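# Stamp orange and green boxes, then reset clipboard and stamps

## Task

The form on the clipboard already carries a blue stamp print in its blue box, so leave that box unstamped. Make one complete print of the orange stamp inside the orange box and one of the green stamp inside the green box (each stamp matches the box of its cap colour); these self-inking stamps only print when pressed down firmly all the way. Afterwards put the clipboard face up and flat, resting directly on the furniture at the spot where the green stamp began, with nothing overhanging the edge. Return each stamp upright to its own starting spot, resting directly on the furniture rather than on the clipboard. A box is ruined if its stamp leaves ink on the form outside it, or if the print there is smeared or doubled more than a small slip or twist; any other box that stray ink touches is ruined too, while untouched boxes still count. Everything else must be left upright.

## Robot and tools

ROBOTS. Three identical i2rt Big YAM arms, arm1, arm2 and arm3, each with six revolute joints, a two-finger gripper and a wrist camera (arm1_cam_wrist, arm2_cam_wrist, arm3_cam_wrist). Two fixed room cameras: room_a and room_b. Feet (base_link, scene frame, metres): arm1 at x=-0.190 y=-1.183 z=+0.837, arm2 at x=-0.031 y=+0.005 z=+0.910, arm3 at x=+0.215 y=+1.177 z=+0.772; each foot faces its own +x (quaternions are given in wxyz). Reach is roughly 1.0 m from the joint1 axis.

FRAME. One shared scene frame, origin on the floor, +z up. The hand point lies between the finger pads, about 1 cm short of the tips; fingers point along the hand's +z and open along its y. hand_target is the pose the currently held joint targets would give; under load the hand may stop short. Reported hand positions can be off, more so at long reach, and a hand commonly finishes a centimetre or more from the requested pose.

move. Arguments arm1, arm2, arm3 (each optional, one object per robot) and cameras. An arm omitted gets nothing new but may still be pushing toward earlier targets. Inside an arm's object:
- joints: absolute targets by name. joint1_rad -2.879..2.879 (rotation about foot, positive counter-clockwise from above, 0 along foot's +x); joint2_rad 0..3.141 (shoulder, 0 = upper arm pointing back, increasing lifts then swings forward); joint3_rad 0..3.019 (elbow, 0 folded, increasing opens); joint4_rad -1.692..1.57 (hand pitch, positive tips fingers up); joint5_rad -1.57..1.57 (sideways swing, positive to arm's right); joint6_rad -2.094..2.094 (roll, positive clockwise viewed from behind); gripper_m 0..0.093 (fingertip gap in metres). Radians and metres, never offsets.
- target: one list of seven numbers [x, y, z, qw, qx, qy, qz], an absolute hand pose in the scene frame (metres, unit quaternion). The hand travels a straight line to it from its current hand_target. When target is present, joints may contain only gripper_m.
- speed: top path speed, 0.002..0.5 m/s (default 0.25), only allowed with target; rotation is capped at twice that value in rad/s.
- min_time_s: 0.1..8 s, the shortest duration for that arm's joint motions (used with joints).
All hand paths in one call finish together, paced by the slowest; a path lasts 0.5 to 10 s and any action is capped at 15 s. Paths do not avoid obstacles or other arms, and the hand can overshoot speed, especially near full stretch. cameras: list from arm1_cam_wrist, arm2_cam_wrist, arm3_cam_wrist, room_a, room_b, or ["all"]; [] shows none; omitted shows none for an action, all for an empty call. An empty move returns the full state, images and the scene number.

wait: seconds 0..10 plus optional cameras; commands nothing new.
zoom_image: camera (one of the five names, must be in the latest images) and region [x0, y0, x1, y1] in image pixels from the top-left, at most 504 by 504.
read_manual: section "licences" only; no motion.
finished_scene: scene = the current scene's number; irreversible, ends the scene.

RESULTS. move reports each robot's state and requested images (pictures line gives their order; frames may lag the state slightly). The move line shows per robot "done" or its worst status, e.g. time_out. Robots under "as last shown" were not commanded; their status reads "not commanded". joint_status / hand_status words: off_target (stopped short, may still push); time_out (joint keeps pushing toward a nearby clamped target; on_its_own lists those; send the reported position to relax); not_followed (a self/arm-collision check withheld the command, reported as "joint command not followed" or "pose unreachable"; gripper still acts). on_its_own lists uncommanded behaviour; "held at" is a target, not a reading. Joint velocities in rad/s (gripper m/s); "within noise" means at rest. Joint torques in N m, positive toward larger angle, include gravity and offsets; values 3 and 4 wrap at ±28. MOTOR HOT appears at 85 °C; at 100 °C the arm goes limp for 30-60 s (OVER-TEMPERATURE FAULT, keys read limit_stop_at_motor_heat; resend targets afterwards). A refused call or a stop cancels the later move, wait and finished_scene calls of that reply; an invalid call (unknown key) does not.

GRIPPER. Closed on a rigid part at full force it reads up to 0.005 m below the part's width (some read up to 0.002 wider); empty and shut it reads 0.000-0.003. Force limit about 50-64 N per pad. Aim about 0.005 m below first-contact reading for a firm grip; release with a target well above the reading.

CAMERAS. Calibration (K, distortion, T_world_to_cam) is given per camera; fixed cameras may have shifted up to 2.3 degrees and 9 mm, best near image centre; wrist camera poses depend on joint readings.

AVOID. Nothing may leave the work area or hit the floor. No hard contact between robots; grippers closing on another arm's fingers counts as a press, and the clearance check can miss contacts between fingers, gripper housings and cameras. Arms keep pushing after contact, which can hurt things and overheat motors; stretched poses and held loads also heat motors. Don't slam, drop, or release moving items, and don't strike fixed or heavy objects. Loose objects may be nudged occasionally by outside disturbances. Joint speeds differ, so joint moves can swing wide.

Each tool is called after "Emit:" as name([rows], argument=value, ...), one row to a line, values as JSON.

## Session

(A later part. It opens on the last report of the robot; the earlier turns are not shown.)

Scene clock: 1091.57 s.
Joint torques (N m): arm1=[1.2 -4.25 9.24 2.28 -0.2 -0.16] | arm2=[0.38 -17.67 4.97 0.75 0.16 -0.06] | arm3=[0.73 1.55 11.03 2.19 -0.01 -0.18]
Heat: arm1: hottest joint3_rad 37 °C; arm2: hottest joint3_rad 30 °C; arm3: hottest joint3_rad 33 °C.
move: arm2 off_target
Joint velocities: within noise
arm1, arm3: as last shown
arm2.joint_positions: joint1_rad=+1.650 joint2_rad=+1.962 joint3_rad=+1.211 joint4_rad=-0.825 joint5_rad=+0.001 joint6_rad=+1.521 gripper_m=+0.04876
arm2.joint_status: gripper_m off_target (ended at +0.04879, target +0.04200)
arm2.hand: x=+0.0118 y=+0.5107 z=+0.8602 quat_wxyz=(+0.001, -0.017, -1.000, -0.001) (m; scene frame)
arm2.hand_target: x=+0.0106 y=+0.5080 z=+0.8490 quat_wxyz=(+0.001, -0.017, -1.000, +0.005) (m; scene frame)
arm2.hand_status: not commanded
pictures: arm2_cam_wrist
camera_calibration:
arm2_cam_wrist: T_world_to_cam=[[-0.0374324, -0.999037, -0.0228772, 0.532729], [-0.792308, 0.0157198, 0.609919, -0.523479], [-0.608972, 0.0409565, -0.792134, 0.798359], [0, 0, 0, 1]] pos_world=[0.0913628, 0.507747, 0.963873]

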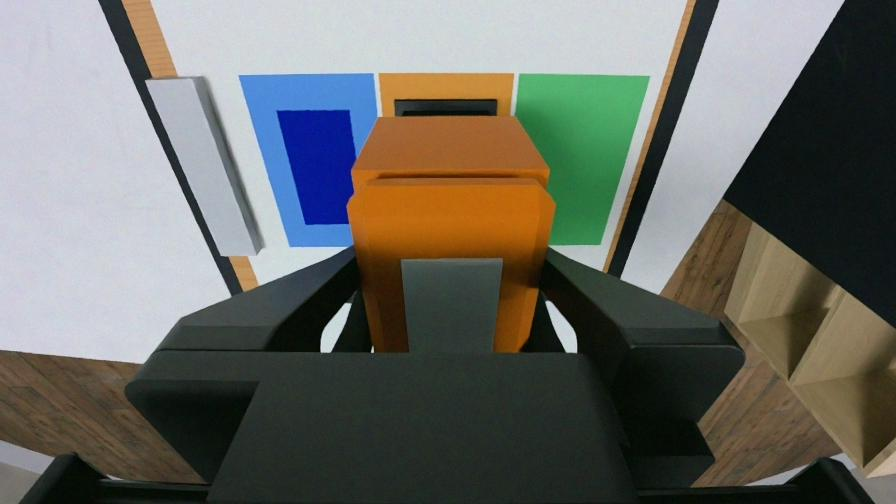

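Emit:
move(arm2={"joints": {"joint2_rad": 1.87, "joint3_rad": 1.262, "joint4_rad": -0.99}, "min_time_s": 2.0})

Emit:
move(arm2={"target": [0.10, 0.48, 0.99, 0, -0.2756, -0.9613, 0], "speed": 0.2}, cameras=["arm2_cam_wrist", "room_a", "room_b"])

Emit:
zoom_image(camera="room_a", region=[390, 220, 490, 300])

Scene clock: 1099.50 s.
Joint torques (N m): arm1=[1.2 -4.25 9.22 2.28 -0.2 -0.16] | arm2=[0.26 -20.84 8.68 -0.38 0.15 -0.04] | arm3=[1.03 1.44 11.11 2.26 0.01 -0.15]
Heat: arm1: hottest joint3_rad 37 °C; arm2: hottest joint3_rad 30 °C; arm3: hottest joint3_rad 33 °C.
move: arm2 done
Joint velocities: within noise
arm1, arm3: as last shown
arm2.joint_positions: joint1_rad=+1.650 joint2_rad=+1.887 joint3_rad=+1.222 joint4_rad=-0.977 joint5_rad=+0.001 joint6_rad=+1.521 gripper_m=+0.04876
arm2.joint_status: all done
arm2.hand: x=+0.0102 y=+0.4903 z=+0.9002 quat_wxyz=(+0.004, -0.017, -0.999, +0.032) (m; scene frame)
arm2.hand_target: x=+0.0109 y=+0.5084 z=+0.9204 quat_wxyz=(+0.001, -0.017, -1.000, +0.010) (m; scene frame)
arm2.hand_status: not commanded
pictures: none

Scene clock: 1101.67 s.
Joint torques (N m): arm1=[1.14 -4.19 9.25 2.26 -0.2 -0.16] | arm2=[-0.21 -19.02 9.8 -0.38 0.17 0.06] | arm3=[0.21 1.79 10.93 2.15 0.04 -0.16]
Heat: arm1: hottest joint3_rad 37 °C; arm2: hottest joint3_rad 30 °C; arm3: hottest joint3_rad 33 °C.
move: arm2 off_target
Joint velocities: within noise
arm1, arm3: as last shown
arm2.joint_positions: joint1_rad=+1.474 joint2_rad=+1.751 joint3_rad=+1.234 joint4_rad=-1.107 joint5_rad=+0.002 joint6_rad=+1.852 gripper_m=+0.04876
arm2.joint_status: not commanded
arm2.hand: x=+0.0921 y=+0.4637 z=+0.9680 quat_wxyz=(+0.001, -0.267, -0.963, +0.024) (m; scene frame)
arm2.hand_target: x=+0.0997 y=+0.4792 z=+0.9902 quat_wxyz=(+0.000, -0.276, -0.961, +0.000) (m; scene frame)
arm2.hand_status: off_target (0.029 m and 2.9 deg from the pose sent, 0.127 m and 30.3 deg at the start)
pictures: arm2_cam_wrist, room_a, room_b
camera_calibration:
arm2_cam_wrist: T_world_to_cam=[[-0.517617, -0.855228, 0.0256349, 0.421787], [-0.676819, 0.427599, 0.599228, -0.716146], [-0.523438, 0.292821, -0.800168, 0.817799], [0, 0, 0, 1]] pos_world=[0.16169, 0.427479, 1.0727]

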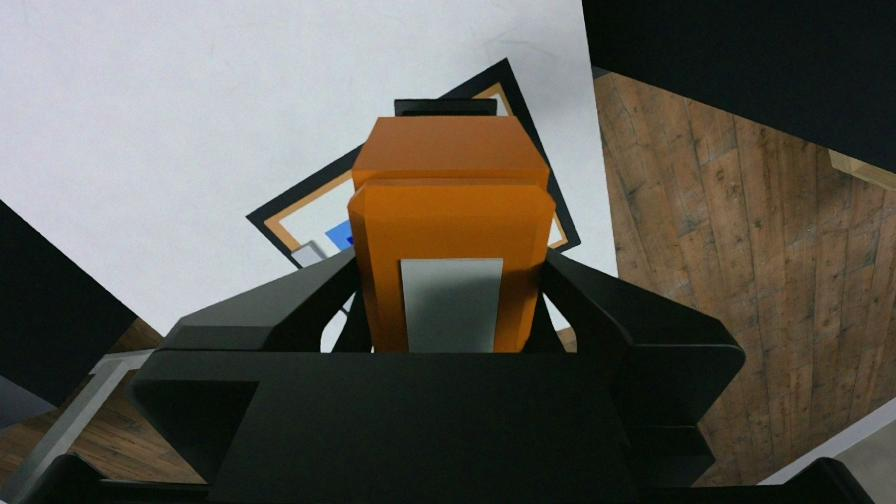

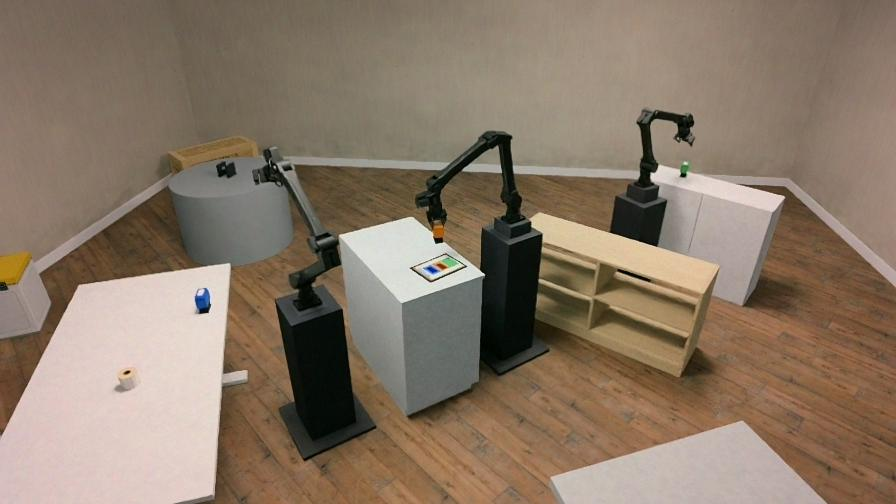

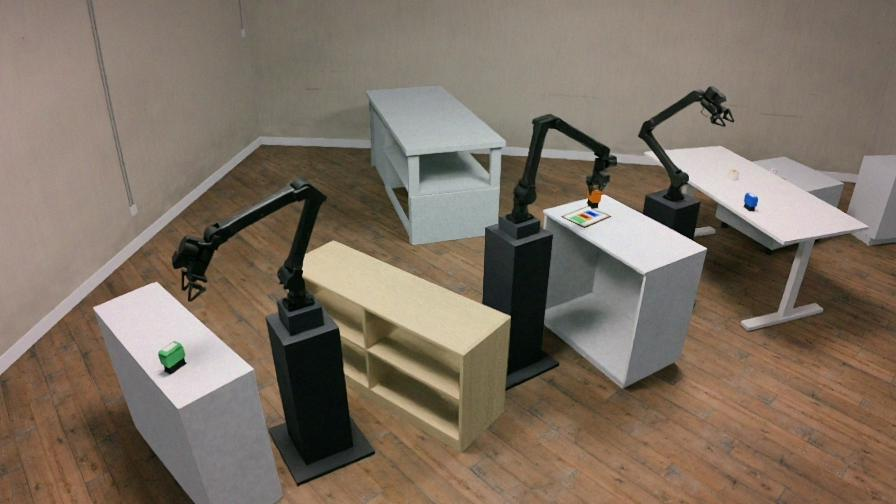

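Scaled by 5.040 from the camera's 896x504 image, which has a finer 1280x720 frame.

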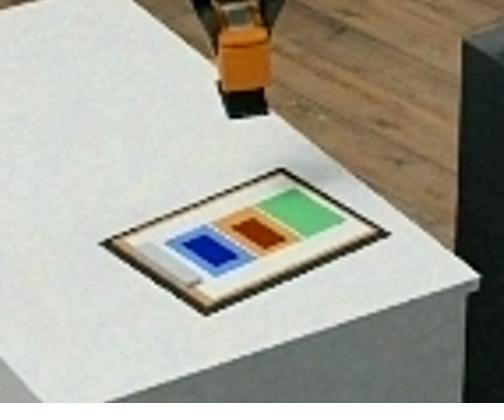

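Emit:
move(arm2={"target": [0.243, 0.443, 0.96, 0.008, 0.0, 1.0, 0.0128], "speed": 0.2}, cameras=["arm2_cam_wrist"])

Scene clock: 1129.70 s.
Joint torques (N m): arm1=[1.2 -4.25 9.24 2.28 -0.2 -0.16] | arm2=[-0.15 -17.49 9.85 0.69 -0.01 -0.18] | arm3=[0.21 2.2 11.11 2.17 -0.01 -0.14]
Heat: arm1: hottest joint3_rad 37 °C; arm2: hottest joint3_rad 32 °C; arm3: hottest joint3_rad 33 °C.
move: arm2 off_target
Joint velocities: within noise
arm1.joint_positions: joint1_rad=+1.653 joint2_rad=+1.142 joint3_rad=+0.922 joint4_rad=-0.711 joint5_rad=-0.009 joint6_rad=+0.010 gripper_m=+0.09397
arm1.joint_status: not commanded
arm1.hand: x=-0.2245 y=-1.6277 z=+1.0602 quat_wxyz=(+0.216, +0.700, +0.640, -0.232) (m; scene frame)
arm1.hand_target: x=-0.2241 y=-1.6320 z=+1.0600 quat_wxyz=(+0.219, +0.694, +0.644, -0.236) (m; scene frame)
arm1.hand_status: not commanded
arm2.joint_positions: joint1_rad=+1.183 joint2_rad=+1.796 joint3_rad=+1.248 joint4_rad=-1.044 joint5_rad=+0.010 joint6_rad=+1.028 gripper_m=+0.04876
arm2.joint_status: not commanded
arm2.hand: x=+0.2291 y=+0.4246 z=+0.9508 quat_wxyz=(+0.003, -0.003, -1.000, +0.007) (m; scene frame)
arm2.hand_target: x=+0.2425 y=+0.4422 z=+0.9605 quat_wxyz=(-0.008, +0.000, -1.000, -0.013) (m; scene frame)
arm2.hand_status: off_target (0.025 m and 2.6 deg from the pose sent, 0.152 m and 31.3 deg at the start)
arm3.joint_positions: joint1_rad=+0.157 joint2_rad=+0.638 joint3_rad=+1.390 joint4_rad=-1.193 joint5_rad=-0.007 joint6_rad=+0.122 gripper_m=+0.09396
arm3.joint_status: not commanded
arm3.hand: x=+0.4776 y=+1.1686 z=+1.3377 quat_wxyz=(-0.534, -0.061, -0.843, -0.032) (m; scene frame)
arm3.hand_target: x=+0.4747 y=+1.1686 z=+1.3512 quat_wxyz=(-0.547, -0.060, -0.835, -0.033) (m; scene frame)
arm3.hand_status: not commanded
pictures: arm2_cam_wrist
camera_calibration:
arm2_cam_wrist: T_world_to_cam=[[-0.010309, -0.999932, -0.00553082, 0.434493], [-0.790935, 0.00476988, 0.611882, -0.402799], [-0.611814, 0.0106824, -0.79093, 1.01842], [0, 0, 0, 1]] pos_world=[0.308972, 0.425506, 1.05436]

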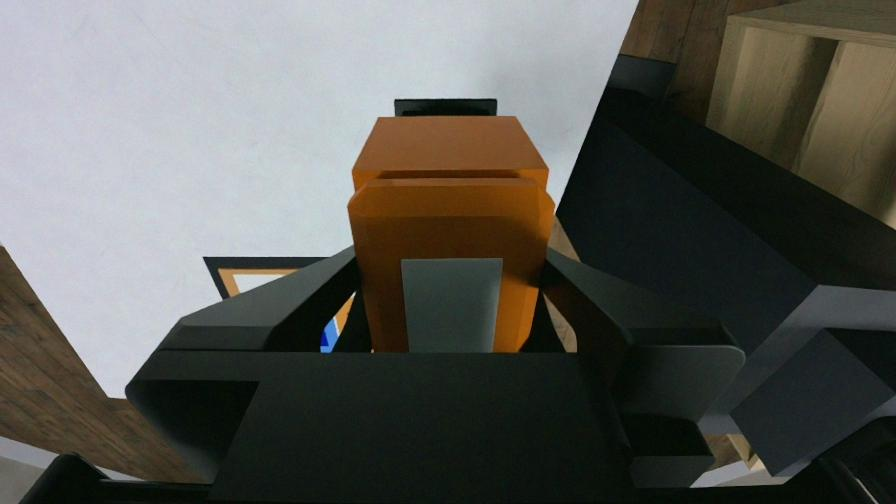

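Emit:
move(arm2={"joints": {"joint2_rad": 1.930, "joint3_rad": 1.178, "joint4_rad": -0.825}, "min_time_s": 2.0})

Scene clock: 1163.03 s.
Joint torques (N m): arm1=[1.2 -4.25 9.25 2.29 -0.19 -0.16] | arm2=[-0.26 -18.43 5.44 0.85 0 -0.21] | arm3=[0.5 1.49 11.11 2.35 -0.08 -0.15]
Heat: arm1: hottest joint3_rad 37 °C; arm2: hottest joint3_rad 34 °C; arm3: hottest joint3_rad 33 °C.
move: arm2 done
Joint velocities: within noise
arm1, arm3: as last shown
arm2.joint_positions: joint1_rad=+1.183 joint2_rad=+1.921 joint3_rad=+1.177 joint4_rad=-0.838 joint5_rad=+0.010 joint6_rad=+1.027 gripper_m=+0.04876
arm2.joint_status: all done
arm2.hand: x=+0.2290 y=+0.4254 z=+0.8691 quat_wxyz=(+0.000, -0.003, -1.000, +0.004) (m; scene frame)
arm2.hand_target: x=+0.2319 y=+0.4262 z=+0.8652 quat_wxyz=(+0.000, +0.000, -1.000, +0.001) (m; scene frame)
arm2.hand_status: not commanded
pictures: none

Emit:
move(arm2={"joints": {"joint2_rad": 1.948, "joint3_rad": 1.165, "joint4_rad": -0.791}, "min_time_s": 1.2})

Emit:
move(arm2={"joints": {"joint2_rad": 1.956, "joint3_rad": 1.158, "joint4_rad": -0.782}, "min_time_s": 1.0}, cameras=["arm2_cam_wrist", "room_a", "room_b"])

Emit:
zoom_image(camera="room_b", region=[560, 180, 640, 250])

Emit:
zoom_image(camera="room_a", region=[390, 210, 480, 290])

Scene clock: 1173.83 s.
Joint torques (N m): arm1=[1.14 -4.25 9.24 2.28 -0.2 -0.16] | arm2=[-0.38 -18.14 5.22 0.92 0 -0.21] | arm3=[0.44 1.49 11.08 2.17 -0.02 -0.17]
Heat: arm1: hottest joint3_rad 37 °C; arm2: hottest joint3_rad 33 °C; arm3: hottest joint3_rad 33 °C.
move: arm2 done
Joint velocities: within noise
arm1, arm3: as last shown
arm2.joint_positions: joint1_rad=+1.183 joint2_rad=+1.936 joint3_rad=+1.166 joint4_rad=-0.805 joint5_rad=+0.010 joint6_rad=+1.027 gripper_m=+0.04876
arm2.joint_status: all done
arm2.hand: x=+0.2287 y=+0.4252 z=+0.8588 quat_wxyz=(-0.002, -0.003, -1.000, +0.001) (m; scene frame)
arm2.hand_target: x=+0.2309 y=+0.4248 z=+0.8530 quat_wxyz=(-0.001, +0.000, -1.000, -0.001) (m; scene frame)
arm2.hand_status: not commanded
pictures: none

Scene clock: 1175.13 s.
Joint torques (N m): arm1=[1.2 -4.19 9.24 2.28 -0.2 -0.16] | arm2=[-0.03 -17.61 4.89 0.99 0.01 -0.22] | arm3=[0.62 1.2 10.95 2.06 -0.01 -0.17]
Heat: arm1: hottest joint3_rad 37 °C; arm2: hottest joint3_rad 33 °C; arm3: hottest joint3_rad 33 °C.
move: arm2 done
Joint velocities: within noise
arm1, arm3: as last shown
arm2.joint_positions: joint1_rad=+1.183 joint2_rad=+1.940 joint3_rad=+1.162 joint4_rad=-0.799 joint5_rad=+0.010 joint6_rad=+1.027 gripper_m=+0.04876
arm2.joint_status: all done
arm2.hand: x=+0.2281 y=+0.4243 z=+0.8561 quat_wxyz=(-0.001, -0.003, -1.000, +0.001) (m; scene frame)
arm2.hand_target: x=+0.2294 y=+0.4224 z=+0.8474 quat_wxyz=(+0.001, +0.000, -1.000, +0.002) (m; scene frame)
arm2.hand_status: not commanded
pictures: arm2_cam_wrist, room_a, room_b
camera_calibration:
arm2_cam_wrist: T_world_to_cam=[[-0.00910932, -0.999793, -0.0181666, 0.444205], [-0.79539, -0.00376582, 0.606086, -0.335906], [-0.606029, 0.0199705, -0.795192, 0.941319], [0, 0, 0, 1]] pos_world=[0.307338, 0.42405, 0.960187]

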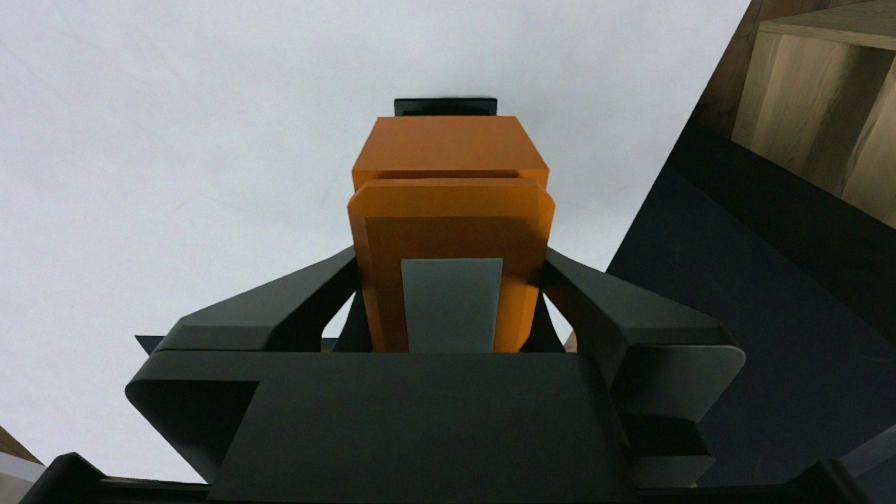

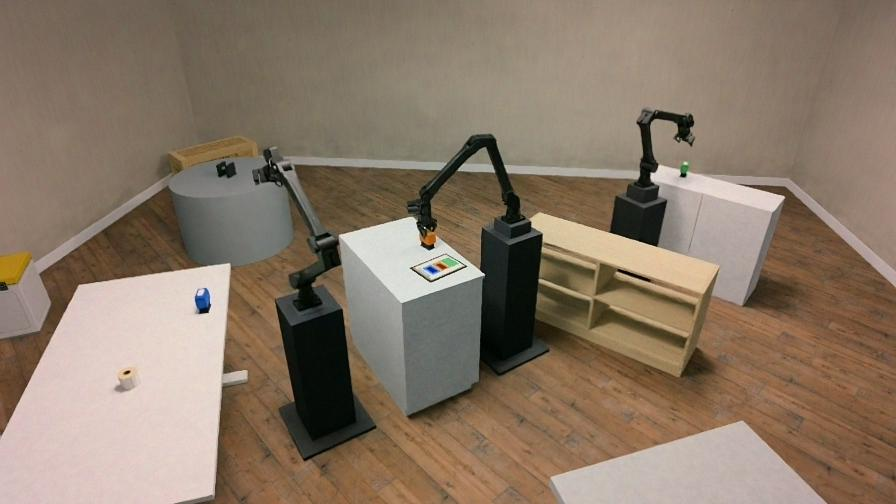

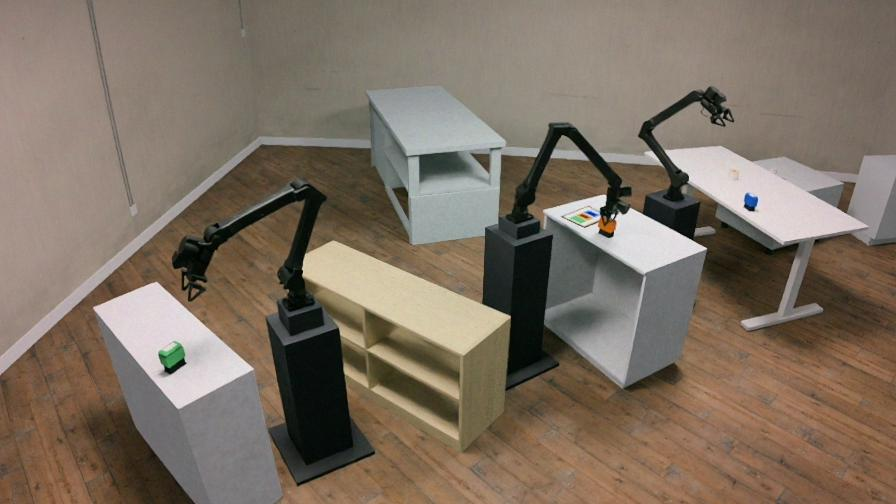

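Scaled by 6.300 from the camera's 896x504 image, which has a finer 1280x720 frame.

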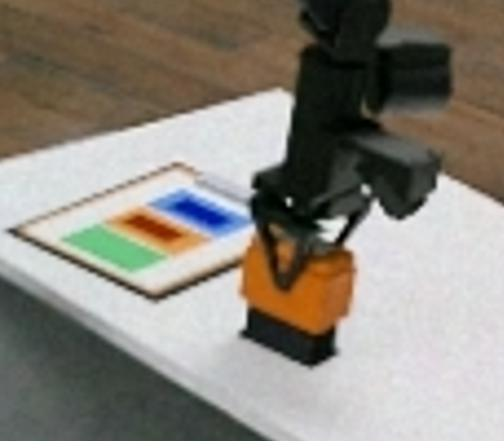

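Scaled by 5.600 from the camera's 896x504 image, which has a finer 1280x720 frame.

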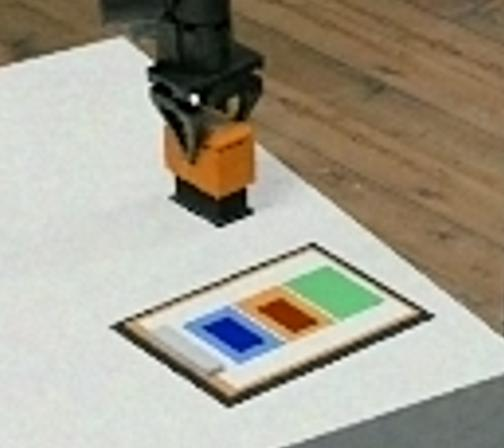

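Emit:
move(arm2={"joints": {"joint2_rad": 1.963, "joint3_rad": 1.152, "joint4_rad": -0.772}, "min_time_s": 1.0})

Emit:
move(arm2={"joints": {"gripper_m": 0.093}}, cameras=["arm2_cam_wrist"])

Scene clock: 1180.10 s.
Joint torques (N m): arm1=[1.26 -4.25 9.24 2.28 -0.19 -0.16] | arm2=[-0.26 -16.97 4.6 1.26 0.02 -0.21] | arm3=[0.38 1.79 11.1 2.21 -0.02 -0.14]
Heat: arm1: hottest joint3_rad 37 °C; arm2: hottest joint3_rad 33 °C; arm3: hottest joint3_rad 33 °C.
move: arm2 done
Joint velocities: within noise
arm1, arm3: as last shown
arm2.joint_positions: joint1_rad=+1.183 joint2_rad=+1.940 joint3_rad=+1.160 joint4_rad=-0.796 joint5_rad=+0.010 joint6_rad=+1.027 gripper_m=+0.04876
arm2.joint_status: all done
arm2.hand: x=+0.2279 y=+0.4240 z=+0.8556 quat_wxyz=(-0.001, -0.003, -1.000, +0.001) (m; scene frame)
arm2.hand_target: x=+0.2283 y=+0.4207 z=+0.8425 quat_wxyz=(+0.002, +0.000, -1.000, +0.003) (m; scene frame)
arm2.hand_status: not commanded
pictures: none

Scene clock: 1180.80 s.
Joint torques (N m): arm1=[1.2 -4.25 9.24 2.29 -0.2 -0.16] | arm2=[-0.26 -17.49 4.9 0.88 0.02 -0.21] | arm3=[0.26 1.44 11.17 2.26 0.01 -0.14]
Heat: arm1: hottest joint3_rad 37 °C; arm2: hottest joint3_rad 33 °C; arm3: hottest joint3_rad 33 °C.
move: arm2 done
Joint velocities: within noise
arm1, arm3: as last shown
arm2.joint_positions: joint1_rad=+1.183 joint2_rad=+1.945 joint3_rad=+1.155 joint4_rad=-0.786 joint5_rad=+0.009 joint6_rad=+1.027 gripper_m=+0.09286
arm2.joint_status: all done
arm2.hand: x=+0.2274 y=+0.4234 z=+0.8520 quat_wxyz=(-0.001, -0.003, -1.000, +0.000) (m; scene frame)
arm2.hand_target: x=+0.2282 y=+0.4206 z=+0.8424 quat_wxyz=(+0.002, +0.000, -1.000, +0.003) (m; scene frame)
arm2.hand_status: not commanded
pictures: arm2_cam_wrist
camera_calibration:
arm2_cam_wrist: T_world_to_cam=[[-0.00920495, -0.999771, -0.0193305, 0.444152], [-0.795527, -0.00439059, 0.605903, -0.333501], [-0.605849, 0.0209552, -0.795304, 0.937293], [0, 0, 0, 1]] pos_world=[0.306637, 0.422944, 0.956087]

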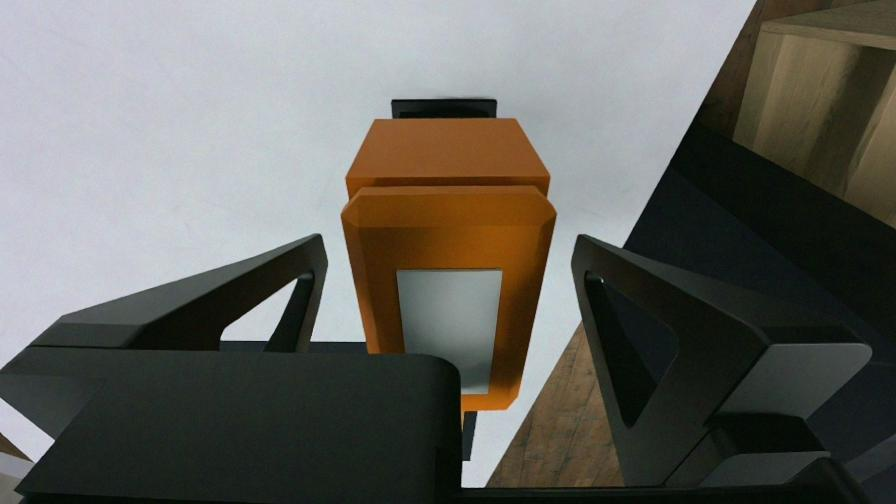

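Emit:
move(arm2={"joints": {"joint2_rad": 1.76, "joint3_rad": 1.25, "joint4_rad": -1.06}, "min_time_s": 2.0})

Emit:
move(arm2={"target": [0.04, 0.47, 1.06, 0.2466, -0.6074, 0.7264, 0.2062], "speed": 0.25}, cameras=["arm2_cam_wrist"])

Scene clock: 1190.90 s.
Joint torques (N m): arm1=[1.2 -4.19 9.24 2.28 -0.2 -0.16] | arm2=[-0.03 -18.67 9.22 -0.24 0.02 -0.21] | arm3=[0.21 1.73 11.06 2.17 0.04 -0.15]
Heat: arm1: hottest joint3_rad 37 °C; arm2: hottest joint3_rad 32 °C; arm3: hottest joint3_rad 33 °C.
move: arm2 done
Joint velocities: within noise
arm1, arm3: as last shown
arm2.joint_positions: joint1_rad=+1.183 joint2_rad=+1.767 joint3_rad=+1.212 joint4_rad=-1.047 joint5_rad=+0.009 joint6_rad=+1.027 gripper_m=+0.09292
arm2.joint_status: all done
arm2.hand: x=+0.2214 y=+0.4123 z=+0.9527 quat_wxyz=(+0.006, -0.003, -1.000, +0.012) (m; scene frame)
arm2.hand_target: x=+0.2307 y=+0.4231 z=+0.9681 quat_wxyz=(-0.002, +0.000, -1.000, -0.002) (m; scene frame)
arm2.hand_status: not commanded
pictures: none

Scene clock: 1194.87 s.
Joint torques (N m): arm1=[1.26 -4.25 9.24 2.28 -0.2 -0.16] | arm2=[0.91 -11.52 7.34 2.25 -0.06 -0.19] | arm3=[0.21 1.73 11.03 2.19 0.01 -0.15]
Heat: arm1: hottest joint3_rad 37 °C; arm2: hottest joint3_rad 32 °C; arm3: hottest joint3_rad 33 °C.
move: arm2 done
Joint velocities: within noise
arm1, arm3: as last shown
arm2.joint_positions: joint1_rad=+1.585 joint2_rad=+1.290 joint3_rad=+0.828 joint4_rad=-0.487 joint5_rad=+0.030 joint6_rad=+0.040 gripper_m=+0.09293
arm2.joint_status: not commanded
arm2.hand: x=+0.0441 y=+0.4667 z=+1.0552 quat_wxyz=(-0.238, +0.602, -0.736, -0.198) (m; scene frame)
arm2.hand_target: x=+0.0400 y=+0.4698 z=+1.0599 quat_wxyz=(-0.246, +0.607, -0.727, -0.206) (m; scene frame)
arm2.hand_status: done (0.007 m and 1.8 deg from the pose sent, 0.219 m and 87.7 deg at the start)
pictures: arm2_cam_wrist
camera_calibration:
arm2_cam_wrist: T_world_to_cam=[[0.981963, -0.18774, -0.0224094, 0.0702549], [-0.187218, -0.982038, 0.0234683, 0.441691], [-0.0264128, -0.0188496, -0.999473, 1.19538], [0, 0, 0, 1]] pos_world=[0.0452783, 0.469479, 1.18596]

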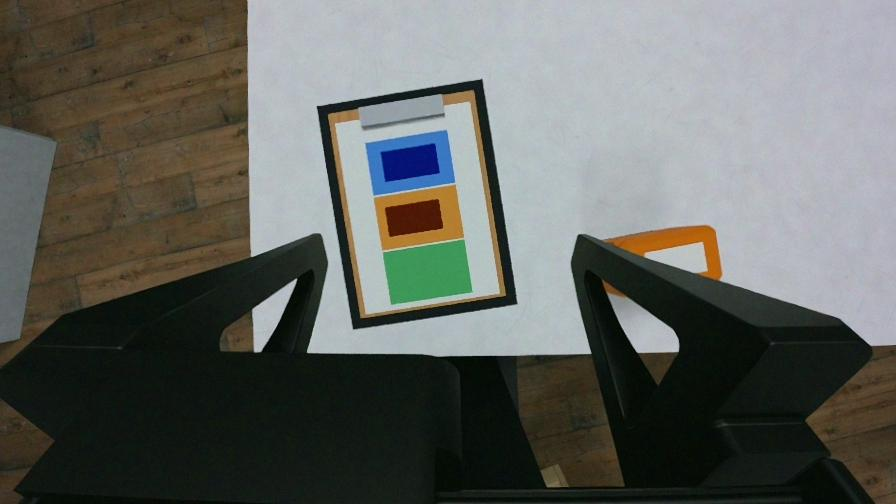

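Emit:
zoom_image(camera="arm2_cam_wrist", region=[300, 70, 530, 340])

Emit:
zoom_image(camera="arm2_cam_wrist", region=[310, 70, 500, 150])

Scaled by 1.867 from the camera's 896x504 image, which has a finer 1280x720 frame.

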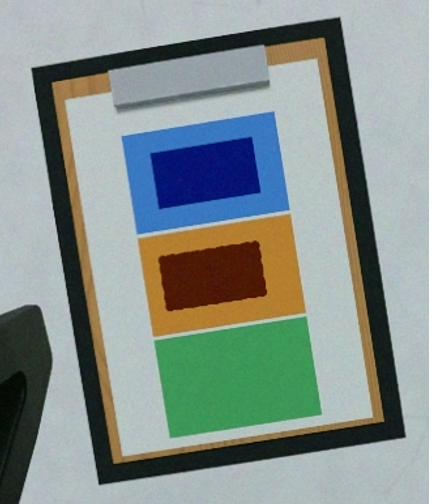

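Scaled by 2.653 from the camera's 896x504 image, which has a finer 1280x720 frame.

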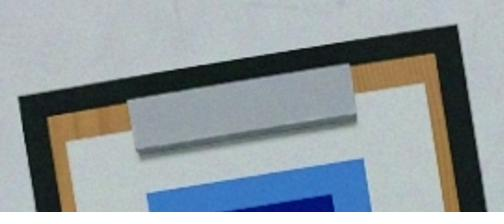

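Emit:
move(arm2={"target": [0.018, 0.639, 0.92, 0, 0.0192, 0.9998, 0.013], "speed": 0.2, "joints": {"gripper_m": 0.036}}, cameras=["arm2_cam_wrist"])

Scene clock: 1290.87 s.
Joint torques (N m): arm1=[1.14 -4.25 9.24 2.28 -0.19 -0.16] | arm2=[-0.56 -22.42 9.92 -0.24 0.01 0.03] | arm3=[0.26 1.79 11.17 2.03 0.01 -0.15]
Heat: arm1: hottest joint3_rad 37 °C; arm2: hottest joint3_rad 33 °C; arm3: hottest joint3_rad 33 °C.
move: arm2 off_target
Joint velocities: within noise
arm1.joint_positions: joint1_rad=+1.653 joint2_rad=+1.142 joint3_rad=+0.922 joint4_rad=-0.711 joint5_rad=-0.009 joint6_rad=+0.010 gripper_m=+0.09397
arm1.joint_status: not commanded
arm1.hand: x=-0.2245 y=-1.6277 z=+1.0602 quat_wxyz=(+0.216, +0.700, +0.640, -0.232) (m; scene frame)
arm1.hand_target: x=-0.2241 y=-1.6320 z=+1.0600 quat_wxyz=(+0.219, +0.694, +0.644, -0.236) (m; scene frame)
arm1.hand_status: not commanded
arm2.joint_positions: joint1_rad=+1.666 joint2_rad=+2.121 joint3_rad=+1.668 joint4_rad=-1.108 joint5_rad=+0.005 joint6_rad=+1.522 gripper_m=+0.03610
arm2.joint_status: all done
arm2.hand: x=+0.0122 y=+0.6275 z=+0.9182 quat_wxyz=(-0.001, -0.009, -1.000, -0.009) (m; scene frame)
arm2.hand_target: x=+0.0181 y=+0.6386 z=+0.9201 quat_wxyz=(+0.000, -0.019, -1.000, -0.013) (m; scene frame)
arm2.hand_status: off_target (0.013 m and 1.3 deg from the pose sent, 0.221 m and 86.8 deg at the start)
arm3.joint_positions: joint1_rad=+0.157 joint2_rad=+0.638 joint3_rad=+1.390 joint4_rad=-1.193 joint5_rad=-0.007 joint6_rad=+0.122 gripper_m=+0.09396
arm3.joint_status: not commanded
arm3.hand: x=+0.4776 y=+1.1686 z=+1.3377 quat_wxyz=(-0.534, -0.061, -0.843, -0.032) (m; scene frame)
arm3.hand_target: x=+0.4747 y=+1.1686 z=+1.3512 quat_wxyz=(-0.547, -0.060, -0.835, -0.033) (m; scene frame)
arm3.hand_status: not commanded
pictures: arm2_cam_wrist
camera_calibration:
arm2_cam_wrist: T_world_to_cam=[[-0.0213933, -0.999019, -0.0387638, 0.665088], [-0.795736, -0.00645862, 0.60561, -0.542398], [-0.605266, 0.0438017, -0.794817, 0.840479], [0, 0, 0, 1]] pos_world=[0.0913364, 0.624119, 1.02229]

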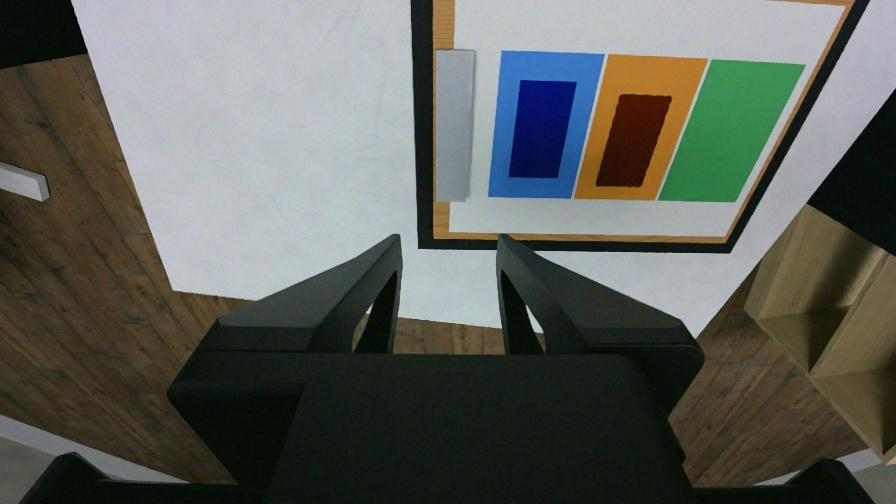

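Emit:
move(arm2={"joints": {"joint2_rad": 2.280, "joint3_rad": 1.635, "joint4_rad": -0.936}, "min_time_s": 2.0}, cameras=["arm2_cam_wrist"])

Emit:
zoom_image(camera="arm2_cam_wrist", region=[350, 30, 560, 300])

Scene clock: 1332.80 s.
Joint torques (N m): arm1=[1.2 -4.25 9.25 2.28 -0.2 -0.16] | arm2=[-0.21 -23.77 5.83 0.83 0 0.04] | arm3=[0.67 1.85 11.07 2.25 0.01 -0.15]
Heat: arm1: hottest joint3_rad 37 °C; arm2: hottest joint3_rad 34 °C; arm3: hottest joint3_rad 33 °C.
move: arm2 done
Joint velocities: within noise
arm1, arm3: as last shown
arm2.joint_positions: joint1_rad=+1.666 joint2_rad=+2.260 joint3_rad=+1.638 joint4_rad=-0.950 joint5_rad=+0.005 joint6_rad=+1.522 gripper_m=+0.03610
arm2.joint_status: all done
arm2.hand: x=+0.0120 y=+0.6293 z=+0.8239 quat_wxyz=(-0.001, -0.009, -1.000, -0.003) (m; scene frame)
arm2.hand_target: x=+0.0168 y=+0.6268 z=+0.8112 quat_wxyz=(+0.001, -0.019, -1.000, +0.001) (m; scene frame)
arm2.hand_status: not commanded
pictures: arm2_cam_wrist
camera_calibration:
arm2_cam_wrist: T_world_to_cam=[[-0.0217983, -0.999421, -0.0261383, 0.653056], [-0.795203, 0.00148618, 0.606341, -0.491133], [-0.605951, 0.0340024, -0.794775, 0.771442], [0, 0, 0, 1]] pos_world=[0.0911406, 0.627177, 0.927987]

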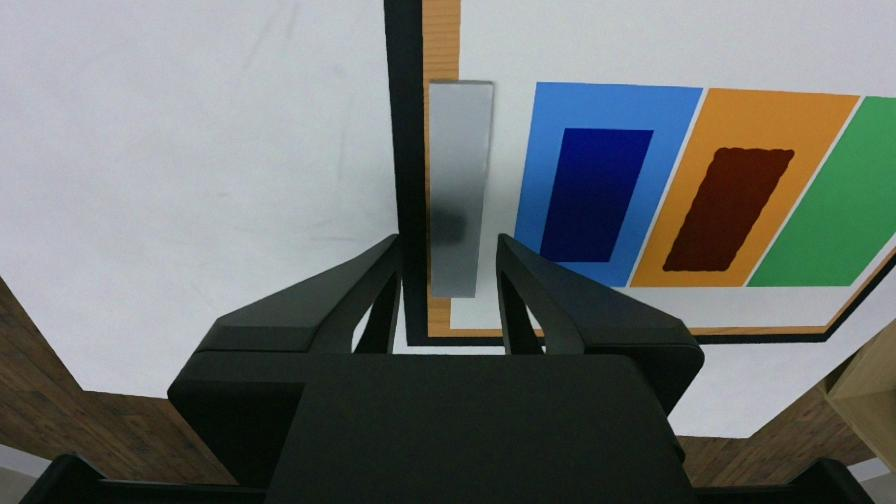

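Scaled by 1.867 from the camera's 896x504 image, which has a finer 1280x720 frame.

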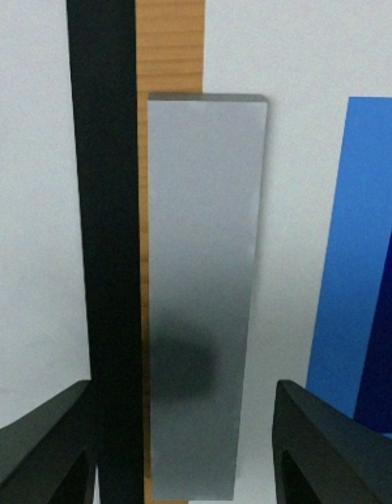

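Emit:
move(arm2={"joints": {"joint2_rad": 2.301, "joint3_rad": 1.624, "joint4_rad": -0.911}, "min_time_s": 1.5}, cameras=["arm2_cam_wrist", "room_a", "room_b"])

Emit:
zoom_image(camera="arm2_cam_wrist", region=[350, 30, 560, 300])

Emit:
zoom_image(camera="room_b", region=[540, 170, 620, 240])

Emit:
zoom_image(camera="room_a", region=[390, 220, 480, 290])

Scene clock: 1366.13 s.
Joint torques (N m): arm1=[1.2 -4.25 9.24 2.28 -0.2 -0.16] | arm2=[-0.56 -23 5.53 0.99 0 0.03] | arm3=[0.5 2.02 10.89 2.35 0.02 -0.16]
Heat: arm1: hottest joint3_rad 37 °C; arm2: hottest joint3_rad 32 °C; arm3: hottest joint3_rad 33 °C.
move: arm2 done
Joint velocities: within noise
arm1, arm3: as last shown
arm2.joint_positions: joint1_rad=+1.666 joint2_rad=+2.277 joint3_rad=+1.628 joint4_rad=-0.925 joint5_rad=+0.005 joint6_rad=+1.522 gripper_m=+0.03610
arm2.joint_status: all done
arm2.hand: x=+0.0118 y=+0.6269 z=+0.8105 quat_wxyz=(-0.001, -0.009, -1.000, -0.002) (m; scene frame)
arm2.hand_target: x=+0.0164 y=+0.6225 z=+0.7951 quat_wxyz=(+0.001, -0.019, -1.000, +0.005) (m; scene frame)
arm2.hand_status: not commanded
pictures: arm2_cam_wrist, room_a, room_b
camera_calibration:
arm2_cam_wrist: T_world_to_cam=[[-0.021799, -0.999476, -0.0239174, 0.648617], [-0.795103, 0.00282882, 0.606468, -0.484127], [-0.606082, 0.0322372, -0.794748, 0.761833], [0, 0, 0, 1]] pos_world=[0.0909413, 0.625087, 0.914586]

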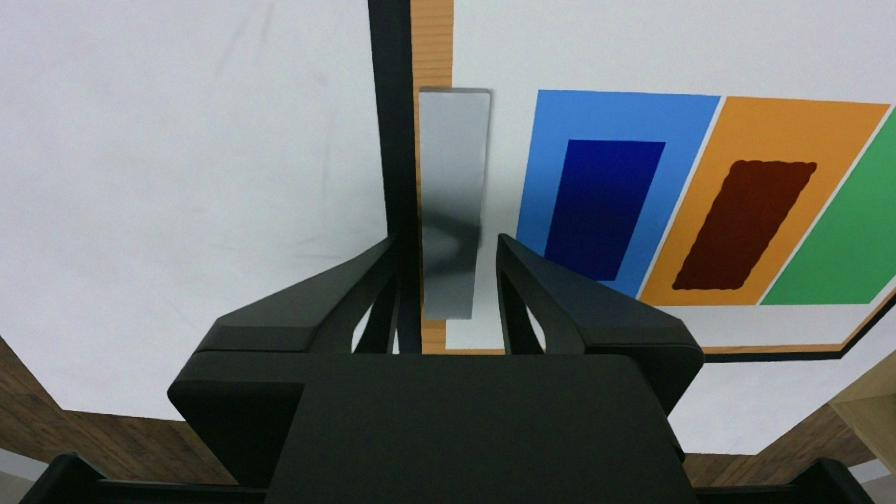

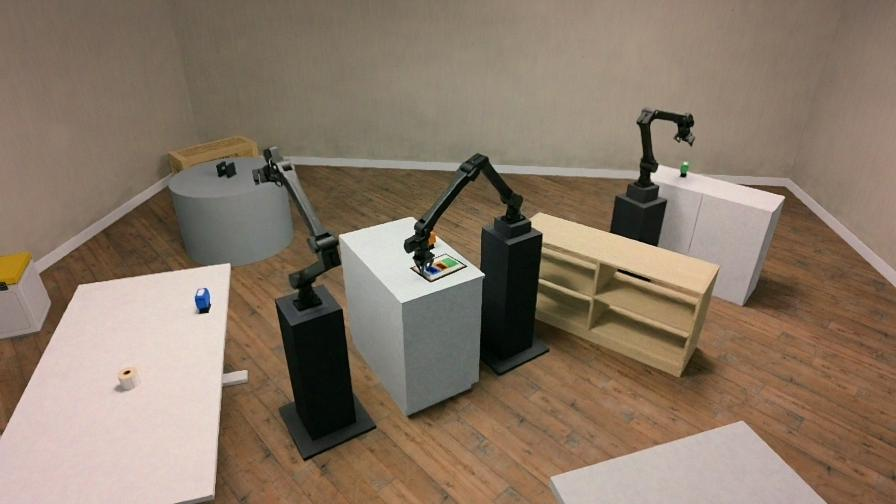

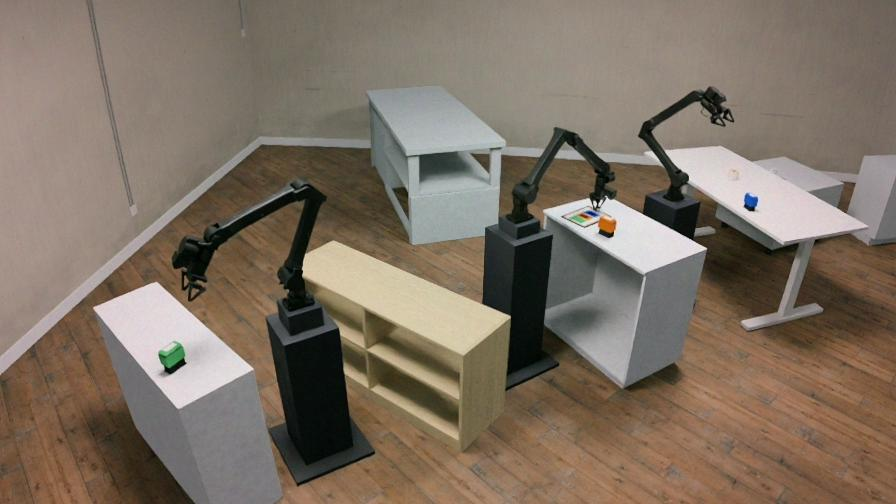

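Scaled by 1.867 from the camera's 896x504 image, which has a finer 1280x720 frame.

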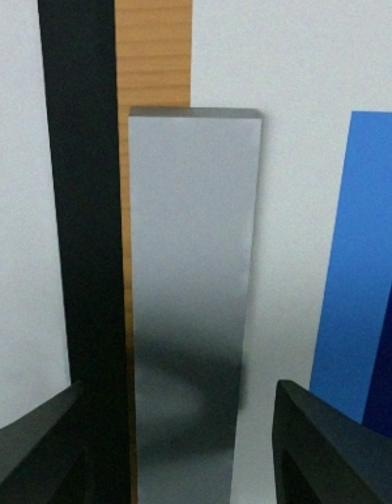

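Scaled by 6.300 from the camera's 896x504 image, which has a finer 1280x720 frame.

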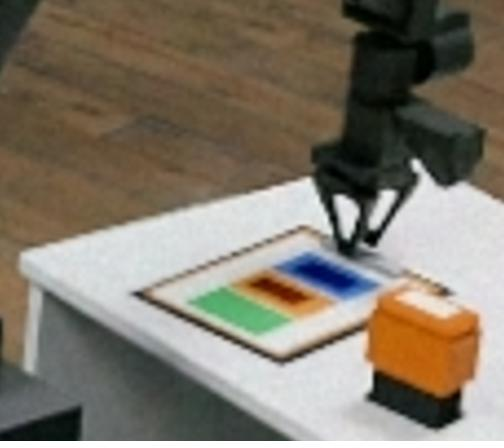

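Scaled by 5.600 from the camera's 896x504 image, which has a finer 1280x720 frame.

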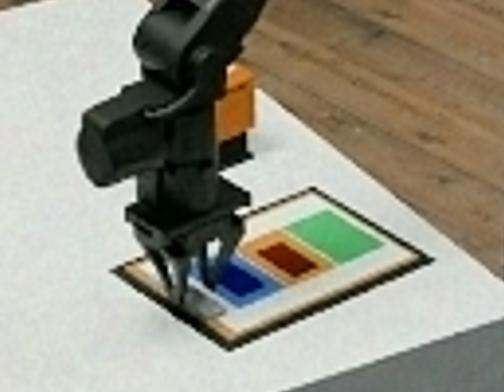

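Emit:
move(arm2={"joints": {"joint2_rad": 2.311, "joint3_rad": 1.620, "joint4_rad": -0.899}, "min_time_s": 1.0})

Emit:
move(arm2={"joints": {"joint2_rad": 2.320, "joint3_rad": 1.616, "joint4_rad": -0.889}, "min_time_s": 1.0}, cameras=["arm2_cam_wrist"])

Emit:
zoom_image(camera="arm2_cam_wrist", region=[350, 100, 560, 360])

Scene clock: 1377.83 s.
Joint torques (N m): arm1=[1.2 -4.25 9.24 2.29 -0.2 -0.16] | arm2=[-0.44 -22.71 5.45 0.84 0.02 0.04] | arm3=[0.5 1.85 11.07 2.22 -0.01 -0.12]
Heat: arm1: hottest joint3_rad 37 °C; arm2: hottest joint3_rad 32 °C; arm3: hottest joint3_rad 33 °C.
move: arm2 done
Joint velocities: within noise
arm1, arm3: as last shown
arm2.joint_positions: joint1_rad=+1.666 joint2_rad=+2.287 joint3_rad=+1.624 joint4_rad=-0.913 joint5_rad=+0.005 joint6_rad=+1.522 gripper_m=+0.03610
arm2.joint_status: all done
arm2.hand: x=+0.0117 y=+0.6258 z=+0.8034 quat_wxyz=(-0.001, -0.009, -1.000, -0.001) (m; scene frame)
arm2.hand_target: x=+0.0163 y=+0.6212 z=+0.7879 quat_wxyz=(+0.001, -0.019, -1.000, +0.006) (m; scene frame)
arm2.hand_status: not commanded
pictures: none

Scene clock: 1379.13 s.
Joint torques (N m): arm1=[1.14 -4.25 9.25 2.28 -0.19 -0.16] | arm2=[-0.44 -22.01 5.23 0.99 0.02 0.03] | arm3=[0.67 1.9 11.12 2.24 0.02 -0.12]
Heat: arm1: hottest joint3_rad 37 °C; arm2: hottest joint3_rad 32 °C; arm3: hottest joint3_rad 33 °C.
move: arm2 done
Joint velocities: within noise
arm1, arm3: as last shown
arm2.joint_positions: joint1_rad=+1.666 joint2_rad=+2.287 joint3_rad=+1.624 joint4_rad=-0.907 joint5_rad=+0.005 joint6_rad=+1.522 gripper_m=+0.03610
arm2.joint_status: all done
arm2.hand: x=+0.0118 y=+0.6273 z=+0.8034 quat_wxyz=(-0.001, -0.009, -1.000, -0.004) (m; scene frame)
arm2.hand_target: x=+0.0162 y=+0.6194 z=+0.7814 quat_wxyz=(+0.001, -0.019, -1.000, +0.007) (m; scene frame)
arm2.hand_status: not commanded
pictures: arm2_cam_wrist
camera_calibration:
arm2_cam_wrist: T_world_to_cam=[[-0.0217746, -0.999357, -0.0285004, 0.652407], [-0.79527, 0.0000381919, 0.606255, -0.47787], [-0.605864, 0.0358665, -0.79476, 0.753916], [0, 0, 0, 1]] pos_world=[0.09094, 0.624966, 0.907487]

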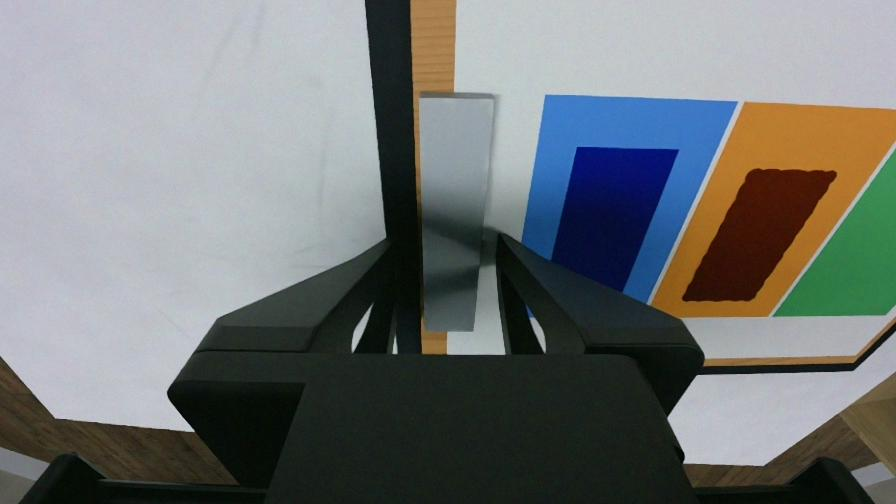

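Scaled by 1.938 from the camera's 896x504 image, which has a finer 1280x720 frame.

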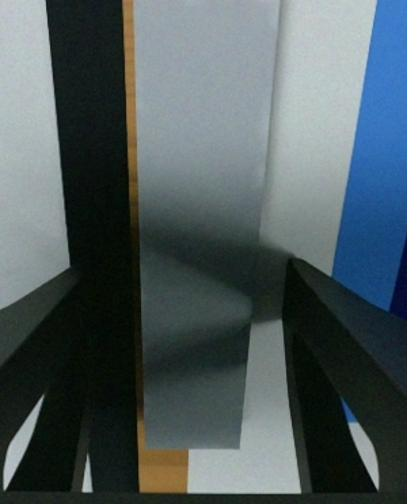

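Emit:
move(arm2={"joints": {"gripper_m": 0.010}}, cameras=["arm2_cam_wrist"])

Emit:
zoom_image(camera="arm2_cam_wrist", region=[350, 100, 560, 360])

Scene clock: 1388.13 s.
Joint torques (N m): arm1=[1.2 -4.25 9.24 2.28 -0.2 -0.16] | arm2=[-0.38 -22.07 5.34 1.01 0.04 -0.02] | arm3=[0.26 1.26 11 2.33 0.01 -0.13]
Heat: arm1: hottest joint3_rad 37 °C; arm2: hottest joint3_rad 32 °C; arm3: hottest joint3_rad 33 °C.
move: arm2 off_target
Joint velocities: within noise
arm1, arm3: as last shown
arm2.joint_positions: joint1_rad=+1.666 joint2_rad=+2.287 joint3_rad=+1.623 joint4_rad=-0.906 joint5_rad=+0.004 joint6_rad=+1.527 gripper_m=+0.01898
arm2.joint_status: gripper_m off_target (ended at +0.01902, target +0.01000)
arm2.hand: x=+0.0116 y=+0.6270 z=+0.8033 quat_wxyz=(-0.001, -0.011, -1.000, -0.004) (m; scene frame)
arm2.hand_target: x=+0.0160 y=+0.6194 z=+0.7813 quat_wxyz=(+0.001, -0.019, -1.000, +0.007) (m; scene frame)
arm2.hand_status: not commanded
pictures: arm2_cam_wrist
camera_calibration:
arm2_cam_wrist: T_world_to_cam=[[-0.026361, -0.999256, -0.0281383, 0.651814], [-0.794818, 0.00387976, 0.606836, -0.480791], [-0.606275, 0.0383617, -0.794329, 0.751808], [0, 0, 0, 1]] pos_world=[0.0908437, 0.624354, 0.907285]

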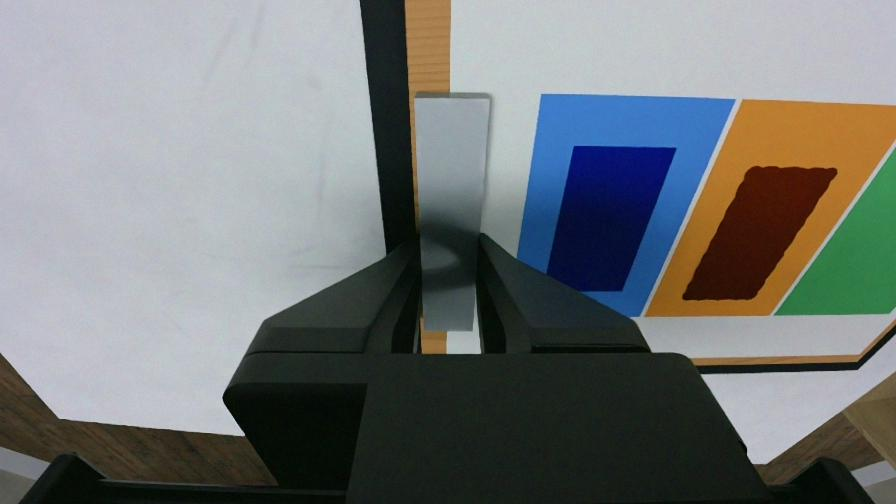

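Scaled by 1.938 from the camera's 896x504 image, which has a finer 1280x720 frame.

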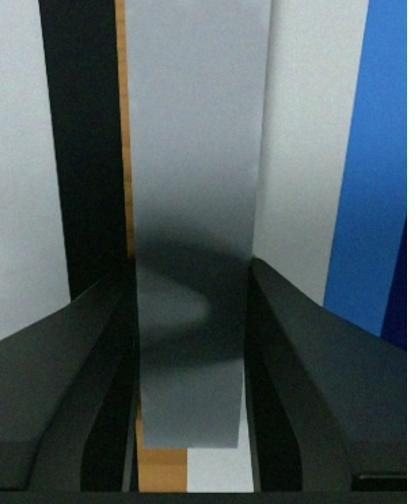

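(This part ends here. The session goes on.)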